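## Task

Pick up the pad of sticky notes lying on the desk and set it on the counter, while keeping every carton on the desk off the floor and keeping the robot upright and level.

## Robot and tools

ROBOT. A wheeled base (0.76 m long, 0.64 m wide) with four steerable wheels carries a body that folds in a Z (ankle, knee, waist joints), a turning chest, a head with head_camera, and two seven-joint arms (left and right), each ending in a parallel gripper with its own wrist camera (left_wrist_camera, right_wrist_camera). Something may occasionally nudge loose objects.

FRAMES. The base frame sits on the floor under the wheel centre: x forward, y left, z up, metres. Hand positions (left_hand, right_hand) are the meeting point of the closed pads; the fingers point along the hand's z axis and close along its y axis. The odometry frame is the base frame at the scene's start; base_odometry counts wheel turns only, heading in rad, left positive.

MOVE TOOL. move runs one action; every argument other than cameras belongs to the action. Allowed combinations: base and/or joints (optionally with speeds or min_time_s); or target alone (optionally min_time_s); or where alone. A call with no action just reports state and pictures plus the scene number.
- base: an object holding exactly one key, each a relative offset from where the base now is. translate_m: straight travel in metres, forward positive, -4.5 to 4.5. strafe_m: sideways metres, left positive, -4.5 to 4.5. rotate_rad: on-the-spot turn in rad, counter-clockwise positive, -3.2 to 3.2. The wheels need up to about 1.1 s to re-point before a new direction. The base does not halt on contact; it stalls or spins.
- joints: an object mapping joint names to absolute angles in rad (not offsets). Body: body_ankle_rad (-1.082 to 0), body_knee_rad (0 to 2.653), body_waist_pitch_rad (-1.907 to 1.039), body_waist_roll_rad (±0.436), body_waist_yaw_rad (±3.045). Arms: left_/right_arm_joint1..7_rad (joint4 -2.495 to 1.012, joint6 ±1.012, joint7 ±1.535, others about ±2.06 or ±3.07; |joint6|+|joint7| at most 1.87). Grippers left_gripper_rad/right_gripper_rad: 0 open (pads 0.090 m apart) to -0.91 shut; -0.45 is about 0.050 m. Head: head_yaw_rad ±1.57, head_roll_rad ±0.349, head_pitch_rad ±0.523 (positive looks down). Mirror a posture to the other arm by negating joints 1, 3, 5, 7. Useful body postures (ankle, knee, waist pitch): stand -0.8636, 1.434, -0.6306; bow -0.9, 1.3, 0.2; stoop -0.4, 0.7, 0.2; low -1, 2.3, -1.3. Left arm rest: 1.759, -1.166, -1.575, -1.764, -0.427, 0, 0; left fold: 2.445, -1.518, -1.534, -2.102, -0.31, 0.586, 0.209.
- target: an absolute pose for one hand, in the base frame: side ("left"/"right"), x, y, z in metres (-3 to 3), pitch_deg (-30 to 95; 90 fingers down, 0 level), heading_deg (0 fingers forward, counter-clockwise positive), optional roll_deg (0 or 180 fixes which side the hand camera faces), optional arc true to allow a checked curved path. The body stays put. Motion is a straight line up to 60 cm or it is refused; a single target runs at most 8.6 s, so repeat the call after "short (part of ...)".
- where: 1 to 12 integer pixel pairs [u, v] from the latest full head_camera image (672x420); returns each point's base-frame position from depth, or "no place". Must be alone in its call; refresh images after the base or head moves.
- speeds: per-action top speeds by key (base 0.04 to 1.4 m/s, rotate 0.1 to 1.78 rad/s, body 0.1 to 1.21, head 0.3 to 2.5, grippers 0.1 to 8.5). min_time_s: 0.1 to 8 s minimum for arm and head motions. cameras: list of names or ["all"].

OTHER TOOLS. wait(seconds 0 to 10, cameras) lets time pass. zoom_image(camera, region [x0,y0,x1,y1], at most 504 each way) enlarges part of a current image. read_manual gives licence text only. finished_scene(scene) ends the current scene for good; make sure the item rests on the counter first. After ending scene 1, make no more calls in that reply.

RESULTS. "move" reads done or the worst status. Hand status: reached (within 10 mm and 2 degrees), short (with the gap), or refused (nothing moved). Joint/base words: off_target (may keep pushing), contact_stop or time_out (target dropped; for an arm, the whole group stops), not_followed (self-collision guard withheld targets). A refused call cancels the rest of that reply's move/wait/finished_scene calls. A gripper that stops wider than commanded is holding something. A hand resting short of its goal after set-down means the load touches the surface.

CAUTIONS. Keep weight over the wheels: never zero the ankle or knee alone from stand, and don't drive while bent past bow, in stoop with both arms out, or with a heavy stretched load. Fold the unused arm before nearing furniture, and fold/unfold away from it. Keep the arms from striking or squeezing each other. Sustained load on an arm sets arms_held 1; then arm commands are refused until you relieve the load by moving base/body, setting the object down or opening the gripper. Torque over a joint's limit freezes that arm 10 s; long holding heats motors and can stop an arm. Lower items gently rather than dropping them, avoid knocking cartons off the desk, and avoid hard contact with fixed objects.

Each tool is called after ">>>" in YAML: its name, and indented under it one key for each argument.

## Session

>>> move:
  joints: {"head_yaw_rad": 1.0}
  speeds: {"head_yaw_rad": 2.5}
  cameras: ["head_camera"]

>>> move:
  joints: {"head_yaw_rad": -1.0}
  speeds: {"head_yaw_rad": 2.5}
  cameras: ["head_camera"]

Scene clock: 0.93 s.
Joint torques (N m): left_arm=[-16.8 10.94 -6.05 -13.96 0.07 -2.54 0.12] | right_arm=[14.63 8.28 5.89 -14.11 0.09 -2.29 0.03]
move: done
base_odometry: x=+0.000 y=+0.000 heading=+0.000
turned_by_wheels: +0.000
turned_by_imu: +0.000
base_tilt: forward=+0.1 right=+0.8
base_status: not commanded
joint_positions: body_ankle_rad=-0.864 body_knee_rad=+1.434 body_waist_pitch_rad=-0.631 body_waist_roll_rad=+0.000 body_waist_yaw_rad=+0.000 left_arm_joint1_rad=+1.737 left_arm_joint2_rad=-1.164 left_arm_joint3_rad=-1.607 left_arm_joint4_rad=-1.798 left_arm_joint5_rad=-0.436 left_arm_joint6_rad=-0.012 left_arm_joint7_rad=-0.008 left_gripper_rad=+0.000 right_arm_joint1_rad=-1.779 right_arm_joint2_rad=-1.191 right_arm_joint3_rad=+1.554 right_arm_joint4_rad=-1.726 right_arm_joint5_rad=+0.418 right_arm_joint6_rad=+0.064 right_arm_joint7_rad=+0.013 right_gripper_rad=+0.000 head_yaw_rad=+1.000 head_roll_rad=+0.000 head_pitch_rad=+0.000
joint_status: all done
arms_held: 0
arms_held_load: -
chest: x=+0.0060 y=+0.0000 z=+1.1944 quat_wxyz=(+1.000, +0.000, -0.030, +0.000) (m; base frame)
head_camera_pose: x=+0.0016 y=+0.0989 z=+1.5599 quat_wxyz=(+0.542, -0.792, +0.203, -0.194) (m; base frame)
left_hand: x=+0.6065 y=+0.3274 z=+0.9894 quat_wxyz=(+0.033, +0.660, -0.014, +0.750) pitch_deg=-7.4 heading_deg=-3.8 roll_deg=+178.7 fingers_toward=(+0.99, -0.06, +0.13) jaws_along=(-0.07, -1.00, +0.02) (m; base frame)
right_hand: x=+0.5958 y=-0.3072 z=+0.8862 quat_wxyz=(+0.046, -0.732, -0.015, -0.679) pitch_deg=+4.2 heading_deg=+5.0 roll_deg=+182.7 fingers_toward=(+0.99, +0.09, -0.07) jaws_along=(+0.08, -1.00, -0.05) (m; base frame)
pictures: head_camera
camera_calibration:
head_camera: T_world_to_cam=[[0.842281, -0.53201, 0.0867644, -0.0840658], [-0.112388, -0.330747, -0.937003, 1.49449], [0.527192, 0.779469, -0.338374, 0.449884], [0, 0, 0, 1]] pos_world=[0.00159487, 0.0989048, 1.55987]

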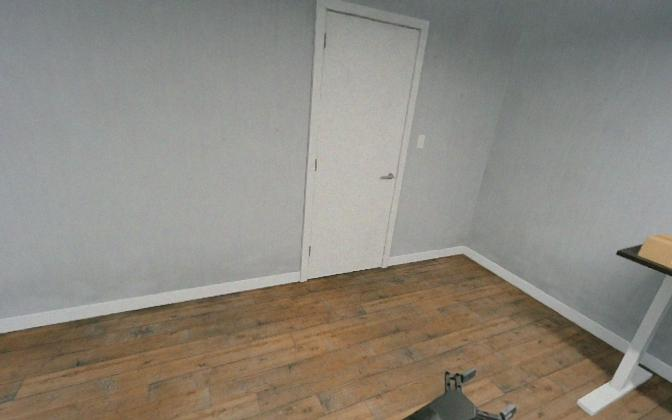

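Scene clock: 2.27 s.
Joint torques (N m): left_arm=[-16.74 10.95 -6.02 -13.93 0.04 -2.54 0.12] | right_arm=[14.19 8.16 5.9 -14.16 -0.01 -2.41 0.11]
move: done
base_odometry: x=+0.000 y=+0.000 heading=+0.000
turned_by_wheels: +0.000
turned_by_imu: +0.000
base_tilt: forward=+0.1 right=+0.9
base_status: not commanded
joint_positions: body_ankle_rad=-0.864 body_knee_rad=+1.434 body_waist_pitch_rad=-0.631 body_waist_roll_rad=+0.000 body_waist_yaw_rad=+0.000 left_arm_joint1_rad=+1.737 left_arm_joint2_rad=-1.164 left_arm_joint3_rad=-1.607 left_arm_joint4_rad=-1.798 left_arm_joint5_rad=-0.436 left_arm_joint6_rad=-0.012 left_arm_joint7_rad=-0.008 left_gripper_rad=+0.000 right_arm_joint1_rad=-1.779 right_arm_joint2_rad=-1.191 right_arm_joint3_rad=+1.554 right_arm_joint4_rad=-1.726 right_arm_joint5_rad=+0.418 right_arm_joint6_rad=+0.064 right_arm_joint7_rad=+0.013 right_gripper_rad=+0.000 head_yaw_rad=-1.000 head_roll_rad=+0.000 head_pitch_rad=+0.000
joint_status: all done
arms_held: 0
arms_held_load: -
chest: x=+0.0060 y=+0.0000 z=+1.1944 quat_wxyz=(+1.000, +0.000, -0.030, +0.000) (m; base frame)
head_camera_pose: x=+0.0481 y=-0.0691 z=+1.5627 quat_wxyz=(+0.170, -0.230, +0.785, -0.549) (m; base frame)
left_hand: x=+0.6065 y=+0.3274 z=+0.9894 quat_wxyz=(+0.033, +0.660, -0.014, +0.750) pitch_deg=-7.4 heading_deg=-3.8 roll_deg=+178.7 fingers_toward=(+0.99, -0.06, +0.13) jaws_along=(-0.07, -1.00, +0.02) (m; base frame)
right_hand: x=+0.5958 y=-0.3072 z=+0.8862 quat_wxyz=(+0.046, -0.732, -0.015, -0.679) pitch_deg=+4.2 heading_deg=+5.0 roll_deg=+182.7 fingers_toward=(+0.99, +0.09, -0.07) jaws_along=(+0.08, -1.00, -0.05) (m; base frame)
pictures: head_camera
camera_calibration:
head_camera: T_world_to_cam=[[-0.83672, -0.54743, -0.0148326, 0.0256196], [-0.173877, 0.291251, -0.940712, 1.49849], [0.519295, -0.784534, -0.338881, 0.450393], [0, 0, 0, 1]] pos_world=[0.0481032, -0.0690637, 1.56266]

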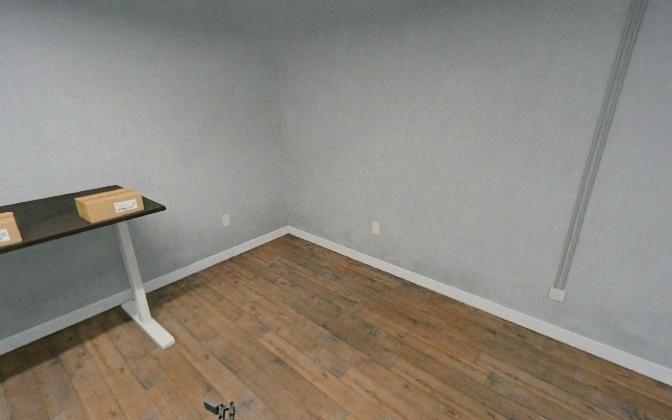

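>>> move:
  joints: {"head_yaw_rad": 0, "body_ankle_rad": -0.2, "body_knee_rad": 0.4, "body_waist_pitch_rad": -0.2}
  speeds: {"body_ankle_rad": 0.7, "head_yaw_rad": 2}
  cameras: ["head_camera"]

Scene clock: 5.60 s.
Joint torques (N m): left_arm=[-15.46 11.01 -5.92 -13.91 -0.01 -2.57 0.04] | right_arm=[12.95 7.99 5.85 -14.1 0.26 -2.39 0.03]
move: done
base_odometry: x=+0.000 y=+0.000 heading=+0.000
turned_by_wheels: +0.000
turned_by_imu: +0.000
base_tilt: forward=+0.2 right=+0.9
base_status: not commanded
joint_positions: body_ankle_rad=-0.200 body_knee_rad=+0.400 body_waist_pitch_rad=-0.200 body_waist_roll_rad=+0.000 body_waist_yaw_rad=+0.000 left_arm_joint1_rad=+1.737 left_arm_joint2_rad=-1.164 left_arm_joint3_rad=-1.607 left_arm_joint4_rad=-1.798 left_arm_joint5_rad=-0.436 left_arm_joint6_rad=-0.012 left_arm_joint7_rad=-0.008 left_gripper_rad=+0.000 right_arm_joint1_rad=-1.779 right_arm_joint2_rad=-1.191 right_arm_joint3_rad=+1.554 right_arm_joint4_rad=-1.726 right_arm_joint5_rad=+0.418 right_arm_joint6_rad=+0.064 right_arm_joint7_rad=+0.013 right_gripper_rad=+0.000 head_yaw_rad=+0.000 head_roll_rad=+0.000 head_pitch_rad=+0.000
joint_status: all done
arms_held: 0
arms_held_load: -
chest: x=+0.1060 y=+0.0000 z=+1.3667 quat_wxyz=(+1.000, +0.000, +0.000, +0.000) (m; base frame)
head_camera_pose: x=+0.1927 y=+0.0277 z=+1.7318 quat_wxyz=(+0.388, -0.595, +0.575, -0.406) (m; base frame)
left_hand: x=+0.6930 y=+0.3274 z=+1.1259 quat_wxyz=(+0.034, +0.682, -0.013, +0.730) pitch_deg=-3.9 heading_deg=-3.7 roll_deg=+178.4 fingers_toward=(+1.00, -0.06, +0.07) jaws_along=(-0.07, -1.00, +0.03) (m; base frame)
right_hand: x=+0.6761 y=-0.3071 z=+1.0236 quat_wxyz=(+0.046, -0.752, -0.014, -0.657) pitch_deg=+7.6 heading_deg=+5.1 roll_deg=+183.0 fingers_toward=(+0.99, +0.09, -0.13) jaws_along=(+0.08, -1.00, -0.05) (m; base frame)
pictures: head_camera
camera_calibration:
head_camera: T_world_to_cam=[[0.00936661, -0.999312, 0.0358823, -0.0362223], [-0.369377, -0.0368037, -0.92855, 1.68034], [0.929232, -0.00455676, -0.369468, 0.460873], [0, 0, 0, 1]] pos_world=[0.19276, 0.0277453, 1.73186]

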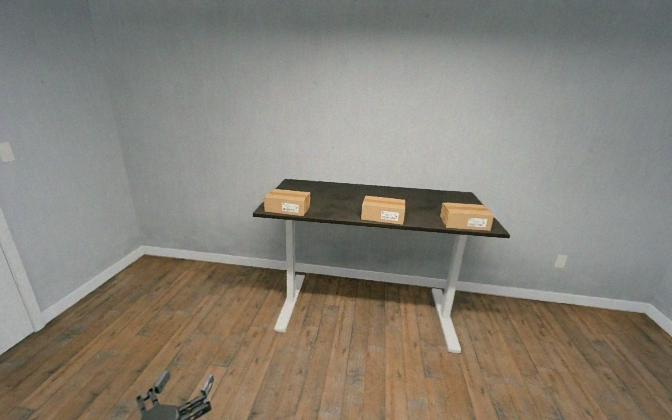

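>>> move:
  where:
    - [256,216]
    - [507,236]
    - [335,218]
    - [425,228]
    - [288,183]
    - [468,196]
    - [380,199]
    - [288,212]

Scene clock: 6.27 s.
Joint torques (N m): left_arm=[-15.69 10.92 -5.97 -14.11 0.08 -2.62 0.09] | right_arm=[12.53 8.21 5.75 -13.95 0.1 -2.31 0.21]
base_odometry: x=+0.000 y=+0.000 heading=+0.000
turned_by_wheels: +0.000
turned_by_imu: +0.000
base_tilt: forward=+0.2 right=+0.8
where, head_camera: pixel (256, 216): x +1.981, y +0.498, z +0.960; pixel (507, 236): x +1.839, y -0.956, z +0.955; pixel (335, 218): x +1.955, y +0.020, z +0.977; pixel (425, 228): x +1.883, y -0.501, z +0.965; pixel (288, 183): x +2.583, y +0.392, z +0.988; pixel (468, 196): x +2.463, y -0.964, z +0.976; pixel (380, 199): x +2.062, y -0.253, z +1.069; pixel (288, 212): x +1.982, y +0.304, z +0.993. By the robot's depth camera.
base_status: not commanded
joint_positions: body_ankle_rad=-0.200 body_knee_rad=+0.400 body_waist_pitch_rad=-0.200 body_waist_roll_rad=+0.000 body_waist_yaw_rad=+0.000 left_arm_joint1_rad=+1.737 left_arm_joint2_rad=-1.164 left_arm_joint3_rad=-1.607 left_arm_joint4_rad=-1.798 left_arm_joint5_rad=-0.436 left_arm_joint6_rad=-0.012 left_arm_joint7_rad=-0.008 left_gripper_rad=+0.000 right_arm_joint1_rad=-1.779 right_arm_joint2_rad=-1.191 right_arm_joint3_rad=+1.554 right_arm_joint4_rad=-1.726 right_arm_joint5_rad=+0.418 right_arm_joint6_rad=+0.064 right_arm_joint7_rad=+0.013 right_gripper_rad=+0.000 head_yaw_rad=+0.000 head_roll_rad=+0.000 head_pitch_rad=+0.000
joint_status: all done
arms_held: 0
arms_held_load: -
chest: x=+0.1060 y=+0.0000 z=+1.3667 quat_wxyz=(+1.000, +0.000, +0.000, +0.000) (m; base frame)
head_camera_pose: x=+0.1927 y=+0.0277 z=+1.7318 quat_wxyz=(+0.388, -0.595, +0.575, -0.406) (m; base frame)
left_hand: x=+0.6930 y=+0.3274 z=+1.1259 quat_wxyz=(+0.034, +0.682, -0.013, +0.730) pitch_deg=-3.9 heading_deg=-3.7 roll_deg=+178.4 fingers_toward=(+1.00, -0.06, +0.07) jaws_along=(-0.07, -1.00, +0.03) (m; base frame)
right_hand: x=+0.6761 y=-0.3071 z=+1.0236 quat_wxyz=(+0.046, -0.752, -0.014, -0.657) pitch_deg=+7.6 heading_deg=+5.1 roll_deg=+183.0 fingers_toward=(+0.99, +0.09, -0.13) jaws_along=(+0.08, -1.00, -0.05) (m; base frame)
pictures: none

>>> move:
  base: {"rotate_rad": -0.096}
  joints: {"head_pitch_rad": 0.25}

>>> move:
  base: {"translate_m": 0.96}
  speeds: {"translate_m": 0.9}
  cameras: ["head_camera"]

>>> zoom_image:
  camera: "head_camera"
  region: [190, 130, 660, 270]

Scene clock: 11.10 s.
Joint torques (N m): left_arm=[-15.61 10.75 -6.35 -14.06 0.07 -2.55 0.01] | right_arm=[12.72 8.09 5.53 -14.13 -0.13 -2.36 0]
move: done
base_odometry: x=+0.000 y=+0.000 heading=-0.096
turned_by_wheels: -0.096
turned_by_imu: -0.096
base_tilt: forward=+0.3 right=+0.9
base_status: done
joint_positions: body_ankle_rad=-0.200 body_knee_rad=+0.400 body_waist_pitch_rad=-0.200 body_waist_roll_rad=+0.000 body_waist_yaw_rad=+0.000 left_arm_joint1_rad=+1.736 left_arm_joint2_rad=-1.164 left_arm_joint3_rad=-1.606 left_arm_joint4_rad=-1.798 left_arm_joint5_rad=-0.436 left_arm_joint6_rad=-0.012 left_arm_joint7_rad=-0.008 left_gripper_rad=+0.000 right_arm_joint1_rad=-1.780 right_arm_joint2_rad=-1.191 right_arm_joint3_rad=+1.555 right_arm_joint4_rad=-1.726 right_arm_joint5_rad=+0.418 right_arm_joint6_rad=+0.064 right_arm_joint7_rad=+0.013 right_gripper_rad=+0.000 head_yaw_rad=+0.000 head_roll_rad=+0.000 head_pitch_rad=+0.250
joint_status: all done
arms_held: 0
arms_held_load: -
chest: x=+0.1060 y=+0.0000 z=+1.3667 quat_wxyz=(+1.000, +0.000, +0.000, +0.000) (m; base frame)
head_camera_pose: x=+0.2163 y=+0.0276 z=+1.7045 quat_wxyz=(+0.314, -0.641, +0.619, -0.328) (m; base frame)
left_hand: x=+0.6932 y=+0.3270 z=+1.1262 quat_wxyz=(+0.034, +0.682, -0.013, +0.730) pitch_deg=-4.0 heading_deg=-3.8 roll_deg=+178.4 fingers_toward=(+1.00, -0.07, +0.07) jaws_along=(-0.07, -1.00, +0.03) (m; base frame)
right_hand: x=+0.6760 y=-0.3075 z=+1.0234 quat_wxyz=(+0.046, -0.753, -0.014, -0.657) pitch_deg=+7.6 heading_deg=+5.0 roll_deg=+183.0 fingers_toward=(+0.99, +0.09, -0.13) jaws_along=(+0.08, -1.00, -0.05) (m; base frame)
pictures: none

Scene clock: 15.63 s.
Joint torques (N m): left_arm=[-15.1 10.88 -5.99 -14.14 -0.03 -2.59 0.04] | right_arm=[12.91 7.6 5.77 -13.83 -0.13 -2.35 -0.08]
move: done
base_odometry: x=+0.956 y=-0.089 heading=-0.094
turned_by_wheels: +0.002
turned_by_imu: +0.000
base_tilt: forward=+0.2 right=+0.9
base_status: done
joint_positions: body_ankle_rad=-0.200 body_knee_rad=+0.400 body_waist_pitch_rad=-0.200 body_waist_roll_rad=+0.000 body_waist_yaw_rad=+0.000 left_arm_joint1_rad=+1.736 left_arm_joint2_rad=-1.164 left_arm_joint3_rad=-1.606 left_arm_joint4_rad=-1.798 left_arm_joint5_rad=-0.436 left_arm_joint6_rad=-0.012 left_arm_joint7_rad=-0.008 left_gripper_rad=+0.000 right_arm_joint1_rad=-1.778 right_arm_joint2_rad=-1.191 right_arm_joint3_rad=+1.555 right_arm_joint4_rad=-1.726 right_arm_joint5_rad=+0.418 right_arm_joint6_rad=+0.064 right_arm_joint7_rad=+0.013 right_gripper_rad=+0.000 head_yaw_rad=+0.000 head_roll_rad=+0.000 head_pitch_rad=+0.250
joint_status: not commanded
arms_held: 0
arms_held_load: -
chest: x=+0.1062 y=+0.0000 z=+1.3667 quat_wxyz=(+1.000, +0.000, +0.000, +0.000) (m; base frame)
head_camera_pose: x=+0.2167 y=+0.0276 z=+1.7045 quat_wxyz=(+0.313, -0.641, +0.619, -0.328) (m; base frame)
left_hand: x=+0.6936 y=+0.3273 z=+1.1266 quat_wxyz=(+0.034, +0.682, -0.013, +0.731) pitch_deg=-4.0 heading_deg=-3.7 roll_deg=+178.4 fingers_toward=(+1.00, -0.07, +0.07) jaws_along=(-0.07, -1.00, +0.03) (m; base frame)
right_hand: x=+0.6768 y=-0.3073 z=+1.0243 quat_wxyz=(+0.046, -0.752, -0.014, -0.657) pitch_deg=+7.5 heading_deg=+5.1 roll_deg=+183.0 fingers_toward=(+0.99, +0.09, -0.13) jaws_along=(+0.08, -1.00, -0.05) (m; base frame)
pictures: head_camera
camera_calibration:
head_camera: T_world_to_cam=[[0.0176864, -0.999318, 0.0324001, -0.0314304], [-0.587973, -0.036605, -0.808052, 1.50571], [0.808687, -0.00475887, -0.58822, 0.827483], [0, 0, 0, 1]] pos_world=[0.216696, 0.0276454, 1.70445]

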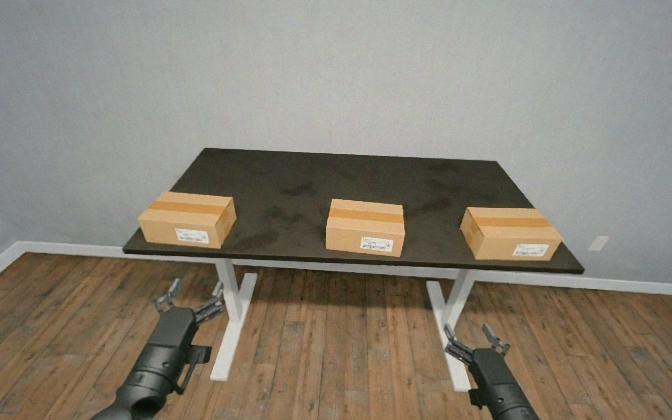

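Scaled by 1.072.

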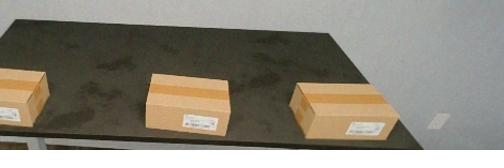

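>>> move:
  joints: {"body_ankle_rad": -0.4, "body_knee_rad": 0.7, "body_waist_pitch_rad": 0.2, "left_arm_joint1_rad": 2.445, "left_arm_joint2_rad": -1.518, "left_arm_joint3_rad": -1.534, "left_arm_joint4_rad": -2.102, "left_arm_joint5_rad": -0.31, "left_arm_joint6_rad": 0.586, "left_arm_joint7_rad": 0.209, "head_pitch_rad": 0.1}
  speeds: {"body_ankle_rad": 0.4}
  cameras: ["head_camera"]

>>> zoom_image:
  camera: "head_camera"
  region: [90, 60, 590, 240]

Scene clock: 18.97 s.
Joint torques (N m): left_arm=[16.98 -1.09 0.59 -8.78 0.43 0.06 0.48] | right_arm=[-1.67 6.31 4.42 -11.75 0.05 -1.91 0.04]
move: done
base_odometry: x=+0.956 y=-0.089 heading=-0.094
turned_by_wheels: +0.000
turned_by_imu: +0.000
base_tilt: forward=+0.2 right=+0.8
base_status: not commanded
joint_positions: body_ankle_rad=-0.400 body_knee_rad=+0.700 body_waist_pitch_rad=+0.200 body_waist_roll_rad=+0.000 body_waist_yaw_rad=+0.000 left_arm_joint1_rad=+2.443 left_arm_joint2_rad=-1.515 left_arm_joint3_rad=-1.535 left_arm_joint4_rad=-2.101 left_arm_joint5_rad=-0.311 left_arm_joint6_rad=+0.584 left_arm_joint7_rad=+0.207 left_gripper_rad=+0.000 right_arm_joint1_rad=-1.778 right_arm_joint2_rad=-1.191 right_arm_joint3_rad=+1.554 right_arm_joint4_rad=-1.726 right_arm_joint5_rad=+0.418 right_arm_joint6_rad=+0.064 right_arm_joint7_rad=+0.013 right_gripper_rad=+0.000 head_yaw_rad=+0.000 head_roll_rad=+0.000 head_pitch_rad=+0.100
joint_status: all done
arms_held: 0
arms_held_load: -
chest: x=+0.2936 y=+0.0000 z=+1.2801 quat_wxyz=(+0.969, +0.000, +0.247, +0.000) (m; base frame)
head_camera_pose: x=+0.5489 y=+0.0276 z=+1.5450 quat_wxyz=(+0.201, -0.688, +0.664, -0.212) (m; base frame)
left_hand: x=+0.2449 y=+0.2407 z=+0.6617 quat_wxyz=(+0.006, +0.993, +0.099, +0.056) pitch_deg=+83.5 heading_deg=-0.2 roll_deg=+168.4 fingers_toward=(+0.11, +0.00, -0.99) jaws_along=(+0.20, -0.98, +0.02) (m; base frame)
right_hand: x=+0.6301 y=-0.3073 z=+0.7059 quat_wxyz=(+0.048, -0.891, -0.002, -0.451) pitch_deg=+36.1 heading_deg=+6.2 roll_deg=+186.0 fingers_toward=(+0.80, +0.09, -0.59) jaws_along=(+0.05, -1.00, -0.08) (m; base frame)
pictures: head_camera
camera_calibration:
head_camera: T_world_to_cam=[[0.0277217, -0.999318, 0.024374, -0.0252448], [-0.829345, -0.0366051, -0.557537, 1.31756], [0.558049, -0.00475857, -0.829794, 0.97584], [0, 0, 0, 1]] pos_world=[0.548842, 0.0276454, 1.54495]

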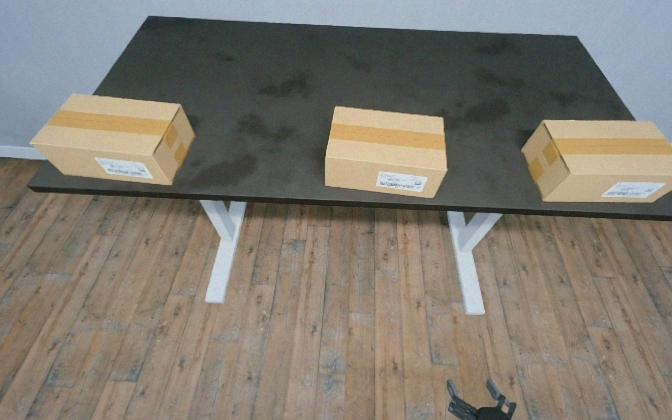

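Scaled by 1.008.

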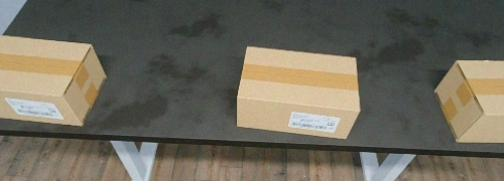

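>>> move:
  target: {"side": "right", "x": 0.68, "y": -0.36, "z": 1.18, "pitch_deg": 78, "heading_deg": 0, "roll_deg": 0, "arc": true}

>>> move:
  base: {"translate_m": 0.4}
  speeds: {"translate_m": 0.4}
  cameras: ["head_camera", "right_wrist_camera"]

Scene clock: 26.13 s.
Joint torques (N m): left_arm=[16.52 -0.13 0.75 -8.77 0.36 0.1 0.34] | right_arm=[17.99 6.83 -0.25 12.56 -0.31 0 -0.41]
move: done
base_odometry: x=+0.956 y=-0.089 heading=-0.094
turned_by_wheels: +0.000
turned_by_imu: -0.001
base_tilt: forward=+0.2 right=+0.9
base_status: not commanded
joint_positions: body_ankle_rad=-0.400 body_knee_rad=+0.700 body_waist_pitch_rad=+0.200 body_waist_roll_rad=+0.000 body_waist_yaw_rad=+0.000 left_arm_joint1_rad=+2.444 left_arm_joint2_rad=-1.516 left_arm_joint3_rad=-1.535 left_arm_joint4_rad=-2.101 left_arm_joint5_rad=-0.311 left_arm_joint6_rad=+0.585 left_arm_joint7_rad=+0.208 left_gripper_rad=+0.000 right_arm_joint1_rad=-1.159 right_arm_joint2_rad=+1.544 right_arm_joint3_rad=+1.224 right_arm_joint4_rad=-1.833 right_arm_joint5_rad=-0.574 right_arm_joint6_rad=-0.911 right_arm_joint7_rad=-0.555 right_gripper_rad=+0.000 head_yaw_rad=+0.000 head_roll_rad=+0.000 head_pitch_rad=+0.100
joint_status: not commanded
arms_held: 0
arms_held_load: -
chest: x=+0.2936 y=+0.0000 z=+1.2801 quat_wxyz=(+0.969, +0.000, +0.247, +0.000) (m; base frame)
head_camera_pose: x=+0.5489 y=+0.0276 z=+1.5450 quat_wxyz=(+0.201, -0.688, +0.664, -0.212) (m; base frame)
left_hand: x=+0.2443 y=+0.2407 z=+0.6617 quat_wxyz=(+0.006, +0.993, +0.100, +0.056) pitch_deg=+83.6 heading_deg=+0.1 roll_deg=+168.6 fingers_toward=(+0.11, +0.00, -0.99) jaws_along=(+0.20, -0.98, +0.02) (m; base frame)
right_hand: x=+0.6803 y=-0.3597 z=+1.1790 quat_wxyz=(-0.104, +0.000, -0.995, -0.001) pitch_deg=+78.0 heading_deg=+0.5 roll_deg=+0.5 fingers_toward=(+0.21, +0.00, -0.98) jaws_along=(+0.00, +1.00, +0.00) (m; base frame)
right_hand_status: reached (checked arc, to end with the hand's camera side forward, planned for 5.8 s): 1 mm and 0.1 deg off.
pictures: none

Scene clock: 29.40 s.
Joint torques (N m): left_arm=[16.54 -0.03 0.51 -8.04 0.33 -0.19 0.31] | right_arm=[17.07 6.29 0.23 12.92 -0.46 0.18 -0.25]
move: done
base_odometry: x=+1.354 y=-0.125 heading=-0.093
turned_by_wheels: +0.001
turned_by_imu: +0.000
base_tilt: forward=+0.2 right=+0.8
base_status: done
joint_positions: body_ankle_rad=-0.400 body_knee_rad=+0.700 body_waist_pitch_rad=+0.200 body_waist_roll_rad=+0.000 body_waist_yaw_rad=+0.000 left_arm_joint1_rad=+2.444 left_arm_joint2_rad=-1.516 left_arm_joint3_rad=-1.534 left_arm_joint4_rad=-2.102 left_arm_joint5_rad=-0.311 left_arm_joint6_rad=+0.585 left_arm_joint7_rad=+0.208 left_gripper_rad=+0.000 right_arm_joint1_rad=-1.158 right_arm_joint2_rad=+1.545 right_arm_joint3_rad=+1.223 right_arm_joint4_rad=-1.833 right_arm_joint5_rad=-0.574 right_arm_joint6_rad=-0.912 right_arm_joint7_rad=-0.555 right_gripper_rad=+0.000 head_yaw_rad=+0.000 head_roll_rad=+0.000 head_pitch_rad=+0.100
joint_status: not commanded
arms_held: 0
arms_held_load: -
chest: x=+0.2937 y=+0.0000 z=+1.2800 quat_wxyz=(+0.969, +0.000, +0.248, +0.000) (m; base frame)
head_camera_pose: x=+0.5491 y=+0.0276 z=+1.5449 quat_wxyz=(+0.201, -0.688, +0.664, -0.212) (m; base frame)
left_hand: x=+0.2447 y=+0.2405 z=+0.6619 quat_wxyz=(+0.006, +0.993, +0.100, +0.056) pitch_deg=+83.6 heading_deg=-0.1 roll_deg=+168.4 fingers_toward=(+0.11, +0.00, -0.99) jaws_along=(+0.20, -0.98, +0.02) (m; base frame)
right_hand: x=+0.6801 y=-0.3598 z=+1.1792 quat_wxyz=(-0.104, +0.000, -0.995, -0.001) pitch_deg=+78.1 heading_deg=+0.4 roll_deg=+0.4 fingers_toward=(+0.21, +0.00, -0.98) jaws_along=(+0.00, +1.00, +0.00) (m; base frame)
pictures: head_camera, right_wrist_camera
camera_calibration:
head_camera: T_world_to_cam=[[0.0276962, -0.999323, 0.0242313, -0.0250132], [-0.829423, -0.0365038, -0.557427, 1.31754], [0.557934, -0.00465937, -0.829872, 0.975826], [0, 0, 0, 1]] pos_world=[0.549042, 0.0276455, 1.54485]
right_wrist_camera: T_world_to_cam=[[0.017374, -0.999747, 0.014288, -0.393285], [-0.944097, -0.0116984, 0.32946, 0.255934], [-0.329209, -0.0192133, -0.944061, 1.46842], [0, 0, 0, 1]] pos_world=[0.731878, -0.361978, 1.30758]

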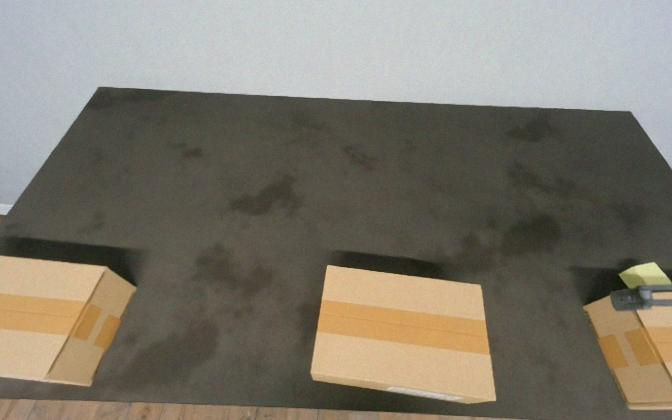

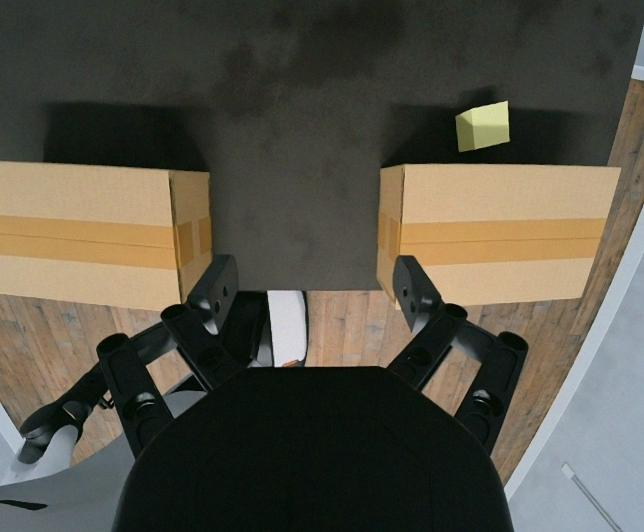

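>>> move:
  where:
    - [640,272]
    - [630,271]
    - [653,264]
    - [664,276]
    - [635,280]

>>> zoom_image:
  camera: "right_wrist_camera"
  region: [430, 70, 550, 190]

>>> move:
  base: {"strafe_m": -0.36}
  joints: {"head_pitch_rad": 0.25}
  cameras: ["head_camera", "right_wrist_camera"]

Scene clock: 30.33 s.
Joint torques (N m): left_arm=[16.66 -0.32 0.55 -7.84 0.41 -0.14 0.32] | right_arm=[16.74 6.17 -0.14 13.11 -0.41 0.18 -0.31]
base_odometry: x=+1.354 y=-0.125 heading=-0.093
turned_by_wheels: +0.000
turned_by_imu: +0.000
base_tilt: forward=+0.2 right=+0.8
where, head_camera: pixel (640, 272): x +0.806, y -0.553, z +0.990; pixel (630, 271): x +0.811, y -0.545, z +0.980; pixel (653, 264): x +0.823, y -0.587, z +0.990; pixel (664, 276): no place (The depth camera has no reading there.); pixel (635, 280): x +0.796, y -0.551, z +0.974. By the robot's depth camera.
base_status: done
joint_positions: body_ankle_rad=-0.400 body_knee_rad=+0.700 body_waist_pitch_rad=+0.200 body_waist_roll_rad=+0.000 body_waist_yaw_rad=+0.000 left_arm_joint1_rad=+2.444 left_arm_joint2_rad=-1.516 left_arm_joint3_rad=-1.534 left_arm_joint4_rad=-2.102 left_arm_joint5_rad=-0.311 left_arm_joint6_rad=+0.585 left_arm_joint7_rad=+0.208 left_gripper_rad=+0.000 right_arm_joint1_rad=-1.158 right_arm_joint2_rad=+1.545 right_arm_joint3_rad=+1.223 right_arm_joint4_rad=-1.833 right_arm_joint5_rad=-0.574 right_arm_joint6_rad=-0.912 right_arm_joint7_rad=-0.555 right_gripper_rad=+0.000 head_yaw_rad=+0.000 head_roll_rad=+0.000 head_pitch_rad=+0.100
joint_status: not commanded
arms_held: 0
arms_held_load: -
chest: x=+0.2937 y=+0.0000 z=+1.2800 quat_wxyz=(+0.969, +0.000, +0.248, +0.000) (m; base frame)
head_camera_pose: x=+0.5491 y=+0.0276 z=+1.5449 quat_wxyz=(+0.201, -0.688, +0.664, -0.212) (m; base frame)
left_hand: x=+0.2447 y=+0.2405 z=+0.6619 quat_wxyz=(+0.006, +0.993, +0.100, +0.056) pitch_deg=+83.6 heading_deg=-0.1 roll_deg=+168.4 fingers_toward=(+0.11, +0.00, -0.99) jaws_along=(+0.20, -0.98, +0.02) (m; base frame)
right_hand: x=+0.6801 y=-0.3598 z=+1.1792 quat_wxyz=(-0.104, +0.000, -0.995, -0.001) pitch_deg=+78.1 heading_deg=+0.4 roll_deg=+0.4 fingers_toward=(+0.21, +0.00, -0.98) jaws_along=(+0.00, +1.00, +0.00) (m; base frame)
pictures: none

Scaled by 4.200 from the camera's 644x532 image, which has a finer 1265x1045 frame.
This view is cut from an older image: the scene may have changed since it was taken.

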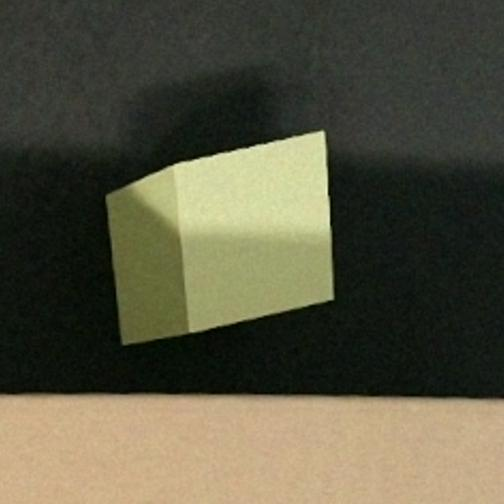

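Scene clock: 33.93 s.
Joint torques (N m): left_arm=[16.44 0.96 0.33 -7.98 0.28 -0.12 0.21] | right_arm=[16.77 6.24 0.33 13.01 -0.2 0.28 -0.12]
move: done
base_odometry: x=+1.322 y=-0.484 heading=-0.096
turned_by_wheels: -0.003
turned_by_imu: +0.003
base_tilt: forward=+0.2 right=+0.9
base_status: done
joint_positions: body_ankle_rad=-0.400 body_knee_rad=+0.700 body_waist_pitch_rad=+0.200 body_waist_roll_rad=+0.000 body_waist_yaw_rad=+0.000 left_arm_joint1_rad=+2.444 left_arm_joint2_rad=-1.518 left_arm_joint3_rad=-1.534 left_arm_joint4_rad=-2.102 left_arm_joint5_rad=-0.311 left_arm_joint6_rad=+0.585 left_arm_joint7_rad=+0.208 left_gripper_rad=+0.000 right_arm_joint1_rad=-1.157 right_arm_joint2_rad=+1.545 right_arm_joint3_rad=+1.223 right_arm_joint4_rad=-1.833 right_arm_joint5_rad=-0.575 right_arm_joint6_rad=-0.912 right_arm_joint7_rad=-0.556 right_gripper_rad=+0.000 head_yaw_rad=+0.000 head_roll_rad=+0.000 head_pitch_rad=+0.250
joint_status: all done
arms_held: 0
arms_held_load: -
chest: x=+0.2937 y=+0.0000 z=+1.2800 quat_wxyz=(+0.969, +0.000, +0.248, +0.000) (m; base frame)
head_camera_pose: x=+0.5526 y=+0.0276 z=+1.5235 quat_wxyz=(+0.151, -0.702, +0.678, -0.159) (m; base frame)
left_hand: x=+0.2443 y=+0.2397 z=+0.6620 quat_wxyz=(+0.006, +0.993, +0.101, +0.055) pitch_deg=+83.6 heading_deg=-0.4 roll_deg=+168.0 fingers_toward=(+0.11, +0.00, -0.99) jaws_along=(+0.20, -0.98, +0.02) (m; base frame)
right_hand: x=+0.6801 y=-0.3598 z=+1.1793 quat_wxyz=(-0.104, +0.000, -0.995, -0.001) pitch_deg=+78.1 heading_deg=+0.4 roll_deg=+0.4 fingers_toward=(+0.21, +0.00, -0.98) jaws_along=(+0.00, +1.00, +0.00) (m; base frame)
pictures: head_camera, right_wrist_camera
camera_calibration:
head_camera: T_world_to_cam=[[0.0309532, -0.999327, 0.0196925, -0.0194799], [-0.903339, -0.0364019, -0.42738, 1.15132], [0.427809, -0.00456025, -0.903858, 1.14077], [0, 0, 0, 1]] pos_world=[0.552605, 0.0276457, 1.52353]
right_wrist_camera: T_world_to_cam=[[0.0174088, -0.999745, 0.0143817, -0.393431], [-0.944097, -0.0117004, 0.329461, 0.255804], [-0.329209, -0.0193133, -0.94406, 1.46845], [0, 0, 0, 1]] pos_world=[0.731778, -0.361978, 1.30768]

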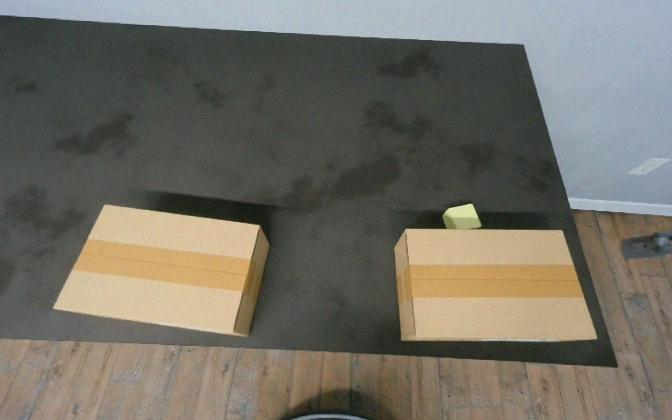

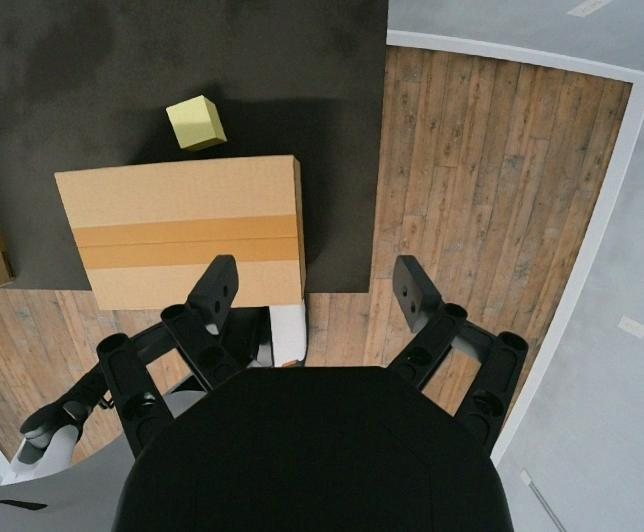

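>>> move:
  where:
    - [462,213]
    - [470,208]
    - [455,218]
    - [420,231]
    - [462,233]
    - [510,232]
    - [470,221]

>>> move:
  target: {"side": "right", "x": 0.815, "y": -0.208, "z": 1.09, "pitch_deg": 80, "heading_deg": 15, "roll_deg": 0, "arc": true}
  cameras: ["right_wrist_camera"]

Scene clock: 38.07 s.
Joint torques (N m): left_arm=[16.11 0.81 0.22 -7.87 0.37 -0.08 0.27] | right_arm=[16.92 6.23 0.11 13.04 -0.03 0.25 -0.17]
base_odometry: x=+1.322 y=-0.484 heading=-0.096
turned_by_wheels: +0.000
turned_by_imu: +0.000
base_tilt: forward=+0.3 right=+0.9
where, head_camera: pixel (462, 213): x +0.806, y -0.207, z +0.992; pixel (470, 208): x +0.817, y -0.223, z +0.993; pixel (455, 218): x +0.796, y -0.193, z +0.993; pixel (420, 231): x +0.743, y -0.109, z +1.054; pixel (462, 233): x +0.742, y -0.175, z +1.054; pixel (510, 232): x +0.746, y -0.251, z +1.055; pixel (470, 221): x +0.791, y -0.220, z +0.991. By the robot's depth camera.
base_status: done
joint_positions: body_ankle_rad=-0.400 body_knee_rad=+0.700 body_waist_pitch_rad=+0.200 body_waist_roll_rad=+0.000 body_waist_yaw_rad=+0.000 left_arm_joint1_rad=+2.444 left_arm_joint2_rad=-1.518 left_arm_joint3_rad=-1.534 left_arm_joint4_rad=-2.102 left_arm_joint5_rad=-0.311 left_arm_joint6_rad=+0.585 left_arm_joint7_rad=+0.208 left_gripper_rad=+0.000 right_arm_joint1_rad=-1.157 right_arm_joint2_rad=+1.545 right_arm_joint3_rad=+1.223 right_arm_joint4_rad=-1.833 right_arm_joint5_rad=-0.575 right_arm_joint6_rad=-0.912 right_arm_joint7_rad=-0.556 right_gripper_rad=+0.000 head_yaw_rad=+0.000 head_roll_rad=+0.000 head_pitch_rad=+0.250
joint_status: all done
arms_held: 0
arms_held_load: -
chest: x=+0.2937 y=+0.0000 z=+1.2800 quat_wxyz=(+0.969, +0.000, +0.248, +0.000) (m; base frame)
head_camera_pose: x=+0.5526 y=+0.0276 z=+1.5235 quat_wxyz=(+0.151, -0.702, +0.678, -0.159) (m; base frame)
left_hand: x=+0.2443 y=+0.2397 z=+0.6620 quat_wxyz=(+0.006, +0.993, +0.101, +0.055) pitch_deg=+83.6 heading_deg=-0.4 roll_deg=+168.0 fingers_toward=(+0.11, +0.00, -0.99) jaws_along=(+0.20, -0.98, +0.02) (m; base frame)
right_hand: x=+0.6801 y=-0.3598 z=+1.1793 quat_wxyz=(-0.104, +0.000, -0.995, -0.001) pitch_deg=+78.1 heading_deg=+0.4 roll_deg=+0.4 fingers_toward=(+0.21, +0.00, -0.98) jaws_along=(+0.00, +1.00, +0.00) (m; base frame)
pictures: none

Scene clock: 40.00 s.
Joint torques (N m): left_arm=[16.48 0.92 0.24 -8.18 0.33 -0.1 0.23] | right_arm=[28.44 -1.77 -1.85 12.62 0.56 -0.11 0.1]
move: done
base_odometry: x=+1.322 y=-0.484 heading=-0.096
turned_by_wheels: +0.000
turned_by_imu: +0.000
base_tilt: forward=+0.2 right=+0.9
base_status: not commanded
joint_positions: body_ankle_rad=-0.400 body_knee_rad=+0.700 body_waist_pitch_rad=+0.200 body_waist_roll_rad=+0.000 body_waist_yaw_rad=+0.000 left_arm_joint1_rad=+2.444 left_arm_joint2_rad=-1.518 left_arm_joint3_rad=-1.534 left_arm_joint4_rad=-2.102 left_arm_joint5_rad=-0.311 left_arm_joint6_rad=+0.585 left_arm_joint7_rad=+0.208 left_gripper_rad=+0.000 right_arm_joint1_rad=-1.687 right_arm_joint2_rad=+1.721 right_arm_joint3_rad=+1.470 right_arm_joint4_rad=-1.401 right_arm_joint5_rad=-0.343 right_arm_joint6_rad=-0.877 right_arm_joint7_rad=-0.497 right_gripper_rad=+0.000 head_yaw_rad=+0.000 head_roll_rad=+0.000 head_pitch_rad=+0.250
joint_status: not commanded
arms_held: 0
arms_held_load: -
chest: x=+0.2937 y=+0.0000 z=+1.2800 quat_wxyz=(+0.969, +0.000, +0.248, +0.000) (m; base frame)
head_camera_pose: x=+0.5526 y=+0.0276 z=+1.5235 quat_wxyz=(+0.151, -0.702, +0.678, -0.159) (m; base frame)
left_hand: x=+0.2443 y=+0.2397 z=+0.6620 quat_wxyz=(+0.006, +0.993, +0.101, +0.055) pitch_deg=+83.6 heading_deg=-0.4 roll_deg=+168.0 fingers_toward=(+0.11, +0.00, -0.99) jaws_along=(+0.20, -0.98, +0.02) (m; base frame)
right_hand: x=+0.8153 y=-0.2083 z=+1.0908 quat_wxyz=(-0.087, +0.130, -0.988, -0.012) pitch_deg=+79.9 heading_deg=+15.2 roll_deg=+0.2 fingers_toward=(+0.17, +0.05, -0.98) jaws_along=(-0.26, +0.97, +0.00) (m; base frame)
right_hand_status: reached (straight line, to end with the hand's camera side forward, planned for 1.4 s): 1 mm and 0.1 deg off.
pictures: right_wrist_camera
camera_calibration:
right_wrist_camera: T_world_to_cam=[[0.276323, -0.960957, 0.0144094, -0.44606], [-0.898187, -0.252881, 0.359599, 0.293848], [-0.341915, -0.112308, -0.932996, 1.41129], [0, 0, 0, 1]] pos_world=[0.869729, -0.195838, 1.21749]

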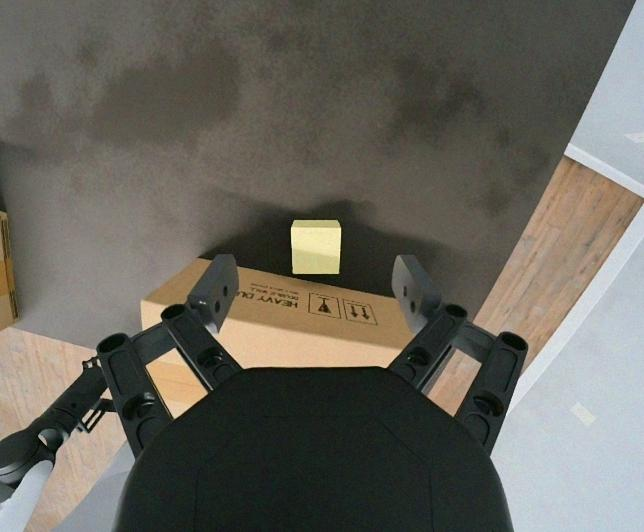

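>>> move:
  target: {"side": "right", "x": 0.813, "y": -0.209, "z": 0.984, "pitch_deg": 87, "heading_deg": 15, "roll_deg": 0}
  cameras: ["right_wrist_camera","head_camera"]

Scene clock: 42.43 s.
Joint torques (N m): left_arm=[16.41 1.22 0.23 -7.99 0.32 -0.1 0.24] | right_arm=[32.3 -0.81 -2.6 11.24 0.51 -0.23 0.29]
move: done
base_odometry: x=+1.322 y=-0.484 heading=-0.096
turned_by_wheels: +0.000
turned_by_imu: +0.000
base_tilt: forward=+0.2 right=+0.9
base_status: not commanded
joint_positions: body_ankle_rad=-0.400 body_knee_rad=+0.700 body_waist_pitch_rad=+0.200 body_waist_roll_rad=+0.000 body_waist_yaw_rad=+0.000 left_arm_joint1_rad=+2.444 left_arm_joint2_rad=-1.518 left_arm_joint3_rad=-1.534 left_arm_joint4_rad=-2.102 left_arm_joint5_rad=-0.311 left_arm_joint6_rad=+0.585 left_arm_joint7_rad=+0.208 left_gripper_rad=+0.000 right_arm_joint1_rad=-1.970 right_arm_joint2_rad=+1.738 right_arm_joint3_rad=+1.454 right_arm_joint4_rad=-1.273 right_arm_joint5_rad=-0.292 right_arm_joint6_rad=-0.859 right_arm_joint7_rad=-0.435 right_gripper_rad=+0.000 head_yaw_rad=+0.000 head_roll_rad=+0.000 head_pitch_rad=+0.250
joint_status: not commanded
arms_held: 0
arms_held_load: -
chest: x=+0.2937 y=+0.0000 z=+1.2800 quat_wxyz=(+0.969, +0.000, +0.248, +0.000) (m; base frame)
head_camera_pose: x=+0.5526 y=+0.0276 z=+1.5235 quat_wxyz=(+0.151, -0.702, +0.678, -0.159) (m; base frame)
left_hand: x=+0.2443 y=+0.2397 z=+0.6620 quat_wxyz=(+0.006, +0.993, +0.101, +0.055) pitch_deg=+83.6 heading_deg=-0.4 roll_deg=+168.0 fingers_toward=(+0.11, +0.00, -0.99) jaws_along=(+0.20, -0.98, +0.02) (m; base frame)
right_hand: x=+0.8132 y=-0.2090 z=+0.9844 quat_wxyz=(-0.026, +0.130, -0.991, -0.004) pitch_deg=+86.9 heading_deg=+15.0 roll_deg=+0.0 fingers_toward=(+0.05, +0.02, -1.00) jaws_along=(-0.26, +0.97, +0.00) (m; base frame)
right_hand_status: reached (straight line, to end with the hand's camera side forward, planned for 0.9 s): 0 mm and 0.1 deg off.
pictures: head_camera, right_wrist_camera
camera_calibration:
head_camera: T_world_to_cam=[[0.0310443, -0.999323, 0.0197368, -0.0195979], [-0.903318, -0.0365034, -0.427416, 1.15137], [0.427847, -0.00455972, -0.90384, 1.14072], [0, 0, 0, 1]] pos_world=[0.552605, 0.0276456, 1.52353]
right_wrist_camera: T_world_to_cam=[[0.277976, -0.960522, 0.0112798, -0.442906], [-0.848784, -0.240107, 0.471079, 0.182887], [-0.449773, -0.140523, -0.882019, 1.34288], [0, 0, 0, 1]] pos_world=[0.882338, -0.192804, 1.10328]

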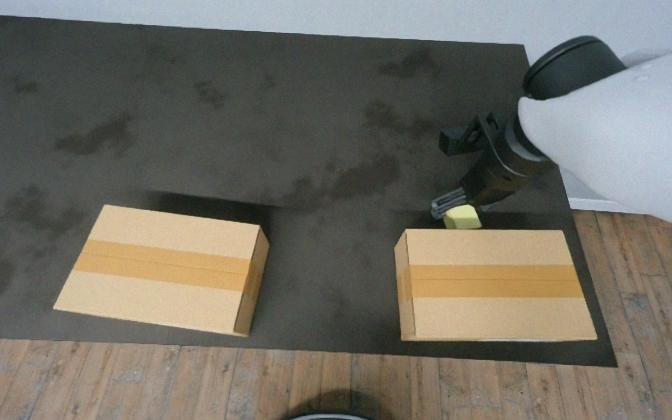

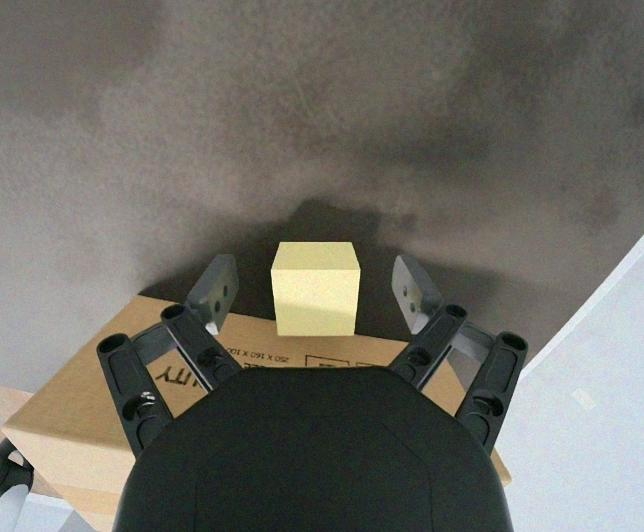

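>>> move:
  joints: {"right_gripper_rad": -0.75}

>>> move:
  target: {"side": "right", "x": 0.815, "y": -0.209, "z": 1.12, "pitch_deg": 76, "heading_deg": 15, "roll_deg": 0}
  cameras: ["right_wrist_camera"]

>>> move:
  base: {"translate_m": -0.55}

>>> move:
  base: {"rotate_rad": 3.14}
  joints: {"head_pitch_rad": -0.3}
  cameras: ["head_camera"]

Scene clock: 45.17 s.
Joint torques (N m): left_arm=[16.31 0.78 0.22 -8.03 0.26 -0.09 0.27] | right_arm=[32.28 -0.67 -2.54 11.06 0.37 -0.23 0.15]
move: off_target
base_odometry: x=+1.322 y=-0.484 heading=-0.096
turned_by_wheels: +0.000
turned_by_imu: +0.000
base_tilt: forward=+0.2 right=+0.8
base_status: not commanded
joint_positions: body_ankle_rad=-0.400 body_knee_rad=+0.700 body_waist_pitch_rad=+0.200 body_waist_roll_rad=+0.000 body_waist_yaw_rad=+0.000 left_arm_joint1_rad=+2.444 left_arm_joint2_rad=-1.518 left_arm_joint3_rad=-1.534 left_arm_joint4_rad=-2.102 left_arm_joint5_rad=-0.311 left_arm_joint6_rad=+0.585 left_arm_joint7_rad=+0.208 left_gripper_rad=+0.000 right_arm_joint1_rad=-1.970 right_arm_joint2_rad=+1.738 right_arm_joint3_rad=+1.454 right_arm_joint4_rad=-1.272 right_arm_joint5_rad=-0.292 right_arm_joint6_rad=-0.859 right_arm_joint7_rad=-0.435 right_gripper_rad=-0.489 head_yaw_rad=+0.000 head_roll_rad=+0.000 head_pitch_rad=+0.250
joint_status: right_gripper_rad off_target (ended at -0.489, target -0.750)
arms_held: 0
arms_held_load: -
chest: x=+0.2937 y=+0.0000 z=+1.2800 quat_wxyz=(+0.969, +0.000, +0.248, +0.000) (m; base frame)
head_camera_pose: x=+0.5526 y=+0.0276 z=+1.5235 quat_wxyz=(+0.151, -0.702, +0.678, -0.159) (m; base frame)
left_hand: x=+0.2443 y=+0.2397 z=+0.6620 quat_wxyz=(+0.006, +0.993, +0.101, +0.055) pitch_deg=+83.6 heading_deg=-0.4 roll_deg=+168.0 fingers_toward=(+0.11, +0.00, -0.99) jaws_along=(+0.20, -0.98, +0.02) (m; base frame)
right_hand: x=+0.8134 y=-0.2091 z=+0.9846 quat_wxyz=(-0.027, +0.130, -0.991, -0.004) pitch_deg=+86.9 heading_deg=+15.0 roll_deg=+0.0 fingers_toward=(+0.05, +0.02, -1.00) jaws_along=(-0.26, +0.97, +0.00) (m; base frame)
pictures: none

Scene clock: 46.77 s.
Joint torques (N m): left_arm=[16.46 0.83 0.16 -7.89 0.24 -0.04 0.28] | right_arm=[29.31 -3.12 -2.04 12.58 -0.2 0.14 -0.37]
move: done
base_odometry: x=+1.322 y=-0.484 heading=-0.096
turned_by_wheels: +0.000
turned_by_imu: +0.000
base_tilt: forward=+0.2 right=+0.8
base_status: not commanded
joint_positions: body_ankle_rad=-0.400 body_knee_rad=+0.700 body_waist_pitch_rad=+0.200 body_waist_roll_rad=+0.000 body_waist_yaw_rad=+0.000 left_arm_joint1_rad=+2.444 left_arm_joint2_rad=-1.518 left_arm_joint3_rad=-1.534 left_arm_joint4_rad=-2.102 left_arm_joint5_rad=-0.311 left_arm_joint6_rad=+0.585 left_arm_joint7_rad=+0.208 left_gripper_rad=+0.000 right_arm_joint1_rad=-1.592 right_arm_joint2_rad=+1.719 right_arm_joint3_rad=+1.468 right_arm_joint4_rad=-1.472 right_arm_joint5_rad=-0.333 right_arm_joint6_rad=-0.835 right_arm_joint7_rad=-0.497 right_gripper_rad=-0.489 head_yaw_rad=+0.000 head_roll_rad=+0.000 head_pitch_rad=+0.250
joint_status: not commanded
arms_held: 0
arms_held_load: -
chest: x=+0.2937 y=+0.0000 z=+1.2800 quat_wxyz=(+0.969, +0.000, +0.248, +0.000) (m; base frame)
head_camera_pose: x=+0.5526 y=+0.0276 z=+1.5235 quat_wxyz=(+0.151, -0.702, +0.678, -0.159) (m; base frame)
left_hand: x=+0.2443 y=+0.2397 z=+0.6620 quat_wxyz=(+0.006, +0.993, +0.101, +0.055) pitch_deg=+83.6 heading_deg=-0.4 roll_deg=+168.0 fingers_toward=(+0.11, +0.00, -0.99) jaws_along=(+0.20, -0.98, +0.02) (m; base frame)
right_hand: x=+0.8147 y=-0.2090 z=+1.1185 quat_wxyz=(-0.120, +0.130, -0.984, -0.015) pitch_deg=+76.1 heading_deg=+14.7 roll_deg=-0.3 fingers_toward=(+0.23, +0.06, -0.97) jaws_along=(-0.26, +0.97, +0.00) (m; base frame)
right_hand_status: reached (straight line, to end with the hand's camera side forward, planned for 1.1 s): 2 mm and 0.1 deg off.
pictures: right_wrist_camera
camera_calibration:
right_wrist_camera: T_world_to_cam=[[0.275446, -0.961156, 0.0175536, -0.449854], [-0.91918, -0.257982, 0.29758, 0.368591], [-0.281492, -0.0981022, -0.954535, 1.41469], [0, 0, 0, 1]] pos_world=[0.860935, -0.198506, 1.24858]

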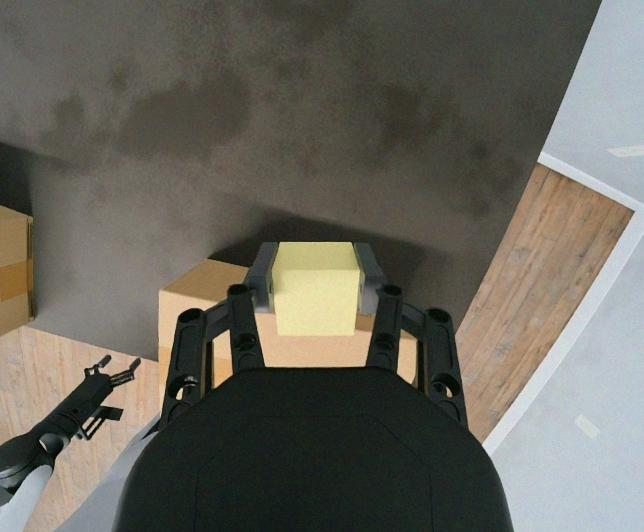

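Scene clock: 50.83 s.
Joint torques (N m): left_arm=[15.5 1.45 0.18 -8.09 0.3 -0.09 0.24] | right_arm=[27.68 -3.58 -2.02 12.75 -0.36 0.44 -0.24]
move: done
base_odometry: x=+0.774 y=-0.432 heading=-0.095
turned_by_wheels: +0.000
turned_by_imu: -0.003
base_tilt: forward=+0.2 right=+0.9
base_status: done
joint_positions: body_ankle_rad=-0.400 body_knee_rad=+0.700 body_waist_pitch_rad=+0.200 body_waist_roll_rad=+0.000 body_waist_yaw_rad=+0.000 left_arm_joint1_rad=+2.445 left_arm_joint2_rad=-1.518 left_arm_joint3_rad=-1.534 left_arm_joint4_rad=-2.102 left_arm_joint5_rad=-0.311 left_arm_joint6_rad=+0.585 left_arm_joint7_rad=+0.208 left_gripper_rad=+0.000 right_arm_joint1_rad=-1.590 right_arm_joint2_rad=+1.719 right_arm_joint3_rad=+1.468 right_arm_joint4_rad=-1.472 right_arm_joint5_rad=-0.333 right_arm_joint6_rad=-0.836 right_arm_joint7_rad=-0.497 right_gripper_rad=-0.489 head_yaw_rad=+0.000 head_roll_rad=+0.000 head_pitch_rad=+0.250
joint_status: not commanded
arms_held: 0
arms_held_load: -
chest: x=+0.2934 y=+0.0000 z=+1.2801 quat_wxyz=(+0.969, +0.000, +0.247, +0.000) (m; base frame)
head_camera_pose: x=+0.5522 y=+0.0276 z=+1.5237 quat_wxyz=(+0.151, -0.702, +0.678, -0.160) (m; base frame)
left_hand: x=+0.2436 y=+0.2397 z=+0.6621 quat_wxyz=(+0.006, +0.993, +0.101, +0.055) pitch_deg=+83.6 heading_deg=-0.4 roll_deg=+168.0 fingers_toward=(+0.11, +0.00, -0.99) jaws_along=(+0.20, -0.98, +0.02) (m; base frame)
right_hand: x=+0.8143 y=-0.2089 z=+1.1196 quat_wxyz=(-0.120, +0.129, -0.984, -0.015) pitch_deg=+76.1 heading_deg=+14.8 roll_deg=-0.2 fingers_toward=(+0.23, +0.06, -0.97) jaws_along=(-0.26, +0.97, +0.00) (m; base frame)
pictures: none

Scene clock: 56.40 s.
Joint torques (N m): left_arm=[15.92 0.95 0.56 -8.1 0.3 -0.11 0.27] | right_arm=[27.8 -3.72 -2.33 12.72 -0.09 0.3 -0.07]
move: done
base_odometry: x=+0.774 y=-0.432 heading=+3.044
turned_by_wheels: +3.140
turned_by_imu: +3.119
base_tilt: forward=+0.3 right=+0.9
base_status: done
joint_positions: body_ankle_rad=-0.400 body_knee_rad=+0.700 body_waist_pitch_rad=+0.200 body_waist_roll_rad=+0.000 body_waist_yaw_rad=+0.000 left_arm_joint1_rad=+2.445 left_arm_joint2_rad=-1.518 left_arm_joint3_rad=-1.534 left_arm_joint4_rad=-2.102 left_arm_joint5_rad=-0.311 left_arm_joint6_rad=+0.585 left_arm_joint7_rad=+0.208 left_gripper_rad=+0.000 right_arm_joint1_rad=-1.591 right_arm_joint2_rad=+1.719 right_arm_joint3_rad=+1.468 right_arm_joint4_rad=-1.472 right_arm_joint5_rad=-0.334 right_arm_joint6_rad=-0.835 right_arm_joint7_rad=-0.498 right_gripper_rad=-0.489 head_yaw_rad=+0.000 head_roll_rad=+0.000 head_pitch_rad=-0.300
joint_status: all done
arms_held: 0
arms_held_load: -
chest: x=+0.2934 y=+0.0001 z=+1.2801 quat_wxyz=(+0.969, +0.000, +0.247, +0.000) (m; base frame)
head_camera_pose: x=+0.5242 y=+0.0278 z=+1.5971 quat_wxyz=(+0.329, -0.632, +0.611, -0.344) (m; base frame)
left_hand: x=+0.2439 y=+0.2402 z=+0.6620 quat_wxyz=(+0.006, +0.993, +0.101, +0.056) pitch_deg=+83.6 heading_deg=-0.1 roll_deg=+168.3 fingers_toward=(+0.11, +0.00, -0.99) jaws_along=(+0.20, -0.98, +0.02) (m; base frame)
right_hand: x=+0.8144 y=-0.2084 z=+1.1194 quat_wxyz=(-0.120, +0.130, -0.984, -0.016) pitch_deg=+76.1 heading_deg=+15.0 roll_deg=+0.0 fingers_toward=(+0.23, +0.06, -0.97) jaws_along=(-0.26, +0.97, +0.00) (m; base frame)
pictures: head_camera
camera_calibration:
head_camera: T_world_to_cam=[[0.0163867, -0.999313, 0.0332504, -0.0339701], [-0.546397, -0.0368001, -0.836717, 1.62383], [0.837366, -0.00445683, -0.546625, 0.434174], [0, 0, 0, 1]] pos_world=[0.524249, 0.0277454, 1.59715]

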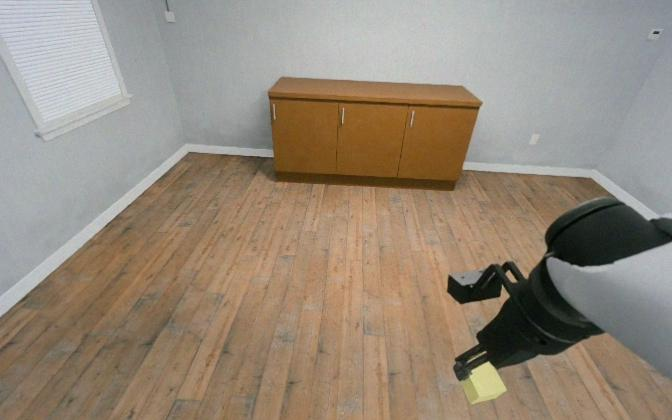

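>>> move:
  where:
    - [275,94]
    - [375,99]
    - [470,104]
    - [375,92]
    - [310,140]
    - [430,145]

Scene clock: 56.97 s.
Joint torques (N m): left_arm=[16.33 0.61 0.68 -8.21 0.3 -0.09 0.18] | right_arm=[27.85 -2.79 -2.4 12.66 -0.06 0.29 0.05]
base_odometry: x=+0.774 y=-0.432 heading=+3.044
turned_by_wheels: +0.000
turned_by_imu: +0.000
base_tilt: forward=+0.2 right=+0.9
where, head_camera: pixel (275, 94): x +3.276, y +0.553, z +0.923; pixel (375, 99): x +3.244, y -0.275, z +0.921; pixel (470, 104): x +3.214, y -1.050, z +0.918; pixel (375, 92): x +3.344, y -0.281, z +0.954; pixel (310, 140): x +3.289, y +0.267, z +0.529; pixel (430, 145): x +3.226, y -0.797, z +0.549. By the robot's depth camera.
base_status: done
joint_positions: body_ankle_rad=-0.400 body_knee_rad=+0.700 body_waist_pitch_rad=+0.200 body_waist_roll_rad=+0.000 body_waist_yaw_rad=+0.000 left_arm_joint1_rad=+2.445 left_arm_joint2_rad=-1.518 left_arm_joint3_rad=-1.534 left_arm_joint4_rad=-2.102 left_arm_joint5_rad=-0.311 left_arm_joint6_rad=+0.585 left_arm_joint7_rad=+0.208 left_gripper_rad=+0.000 right_arm_joint1_rad=-1.591 right_arm_joint2_rad=+1.719 right_arm_joint3_rad=+1.468 right_arm_joint4_rad=-1.472 right_arm_joint5_rad=-0.334 right_arm_joint6_rad=-0.835 right_arm_joint7_rad=-0.498 right_gripper_rad=-0.489 head_yaw_rad=+0.000 head_roll_rad=+0.000 head_pitch_rad=-0.300
joint_status: all done
arms_held: 0
arms_held_load: -
chest: x=+0.2934 y=+0.0001 z=+1.2801 quat_wxyz=(+0.969, +0.000, +0.247, +0.000) (m; base frame)
head_camera_pose: x=+0.5242 y=+0.0278 z=+1.5971 quat_wxyz=(+0.329, -0.632, +0.611, -0.344) (m; base frame)
left_hand: x=+0.2439 y=+0.2402 z=+0.6620 quat_wxyz=(+0.006, +0.993, +0.101, +0.056) pitch_deg=+83.6 heading_deg=-0.1 roll_deg=+168.3 fingers_toward=(+0.11, +0.00, -0.99) jaws_along=(+0.20, -0.98, +0.02) (m; base frame)
right_hand: x=+0.8144 y=-0.2084 z=+1.1194 quat_wxyz=(-0.120, +0.130, -0.984, -0.016) pitch_deg=+76.1 heading_deg=+15.0 roll_deg=+0.0 fingers_toward=(+0.23, +0.06, -0.97) jaws_along=(-0.26, +0.97, +0.00) (m; base frame)
pictures: none


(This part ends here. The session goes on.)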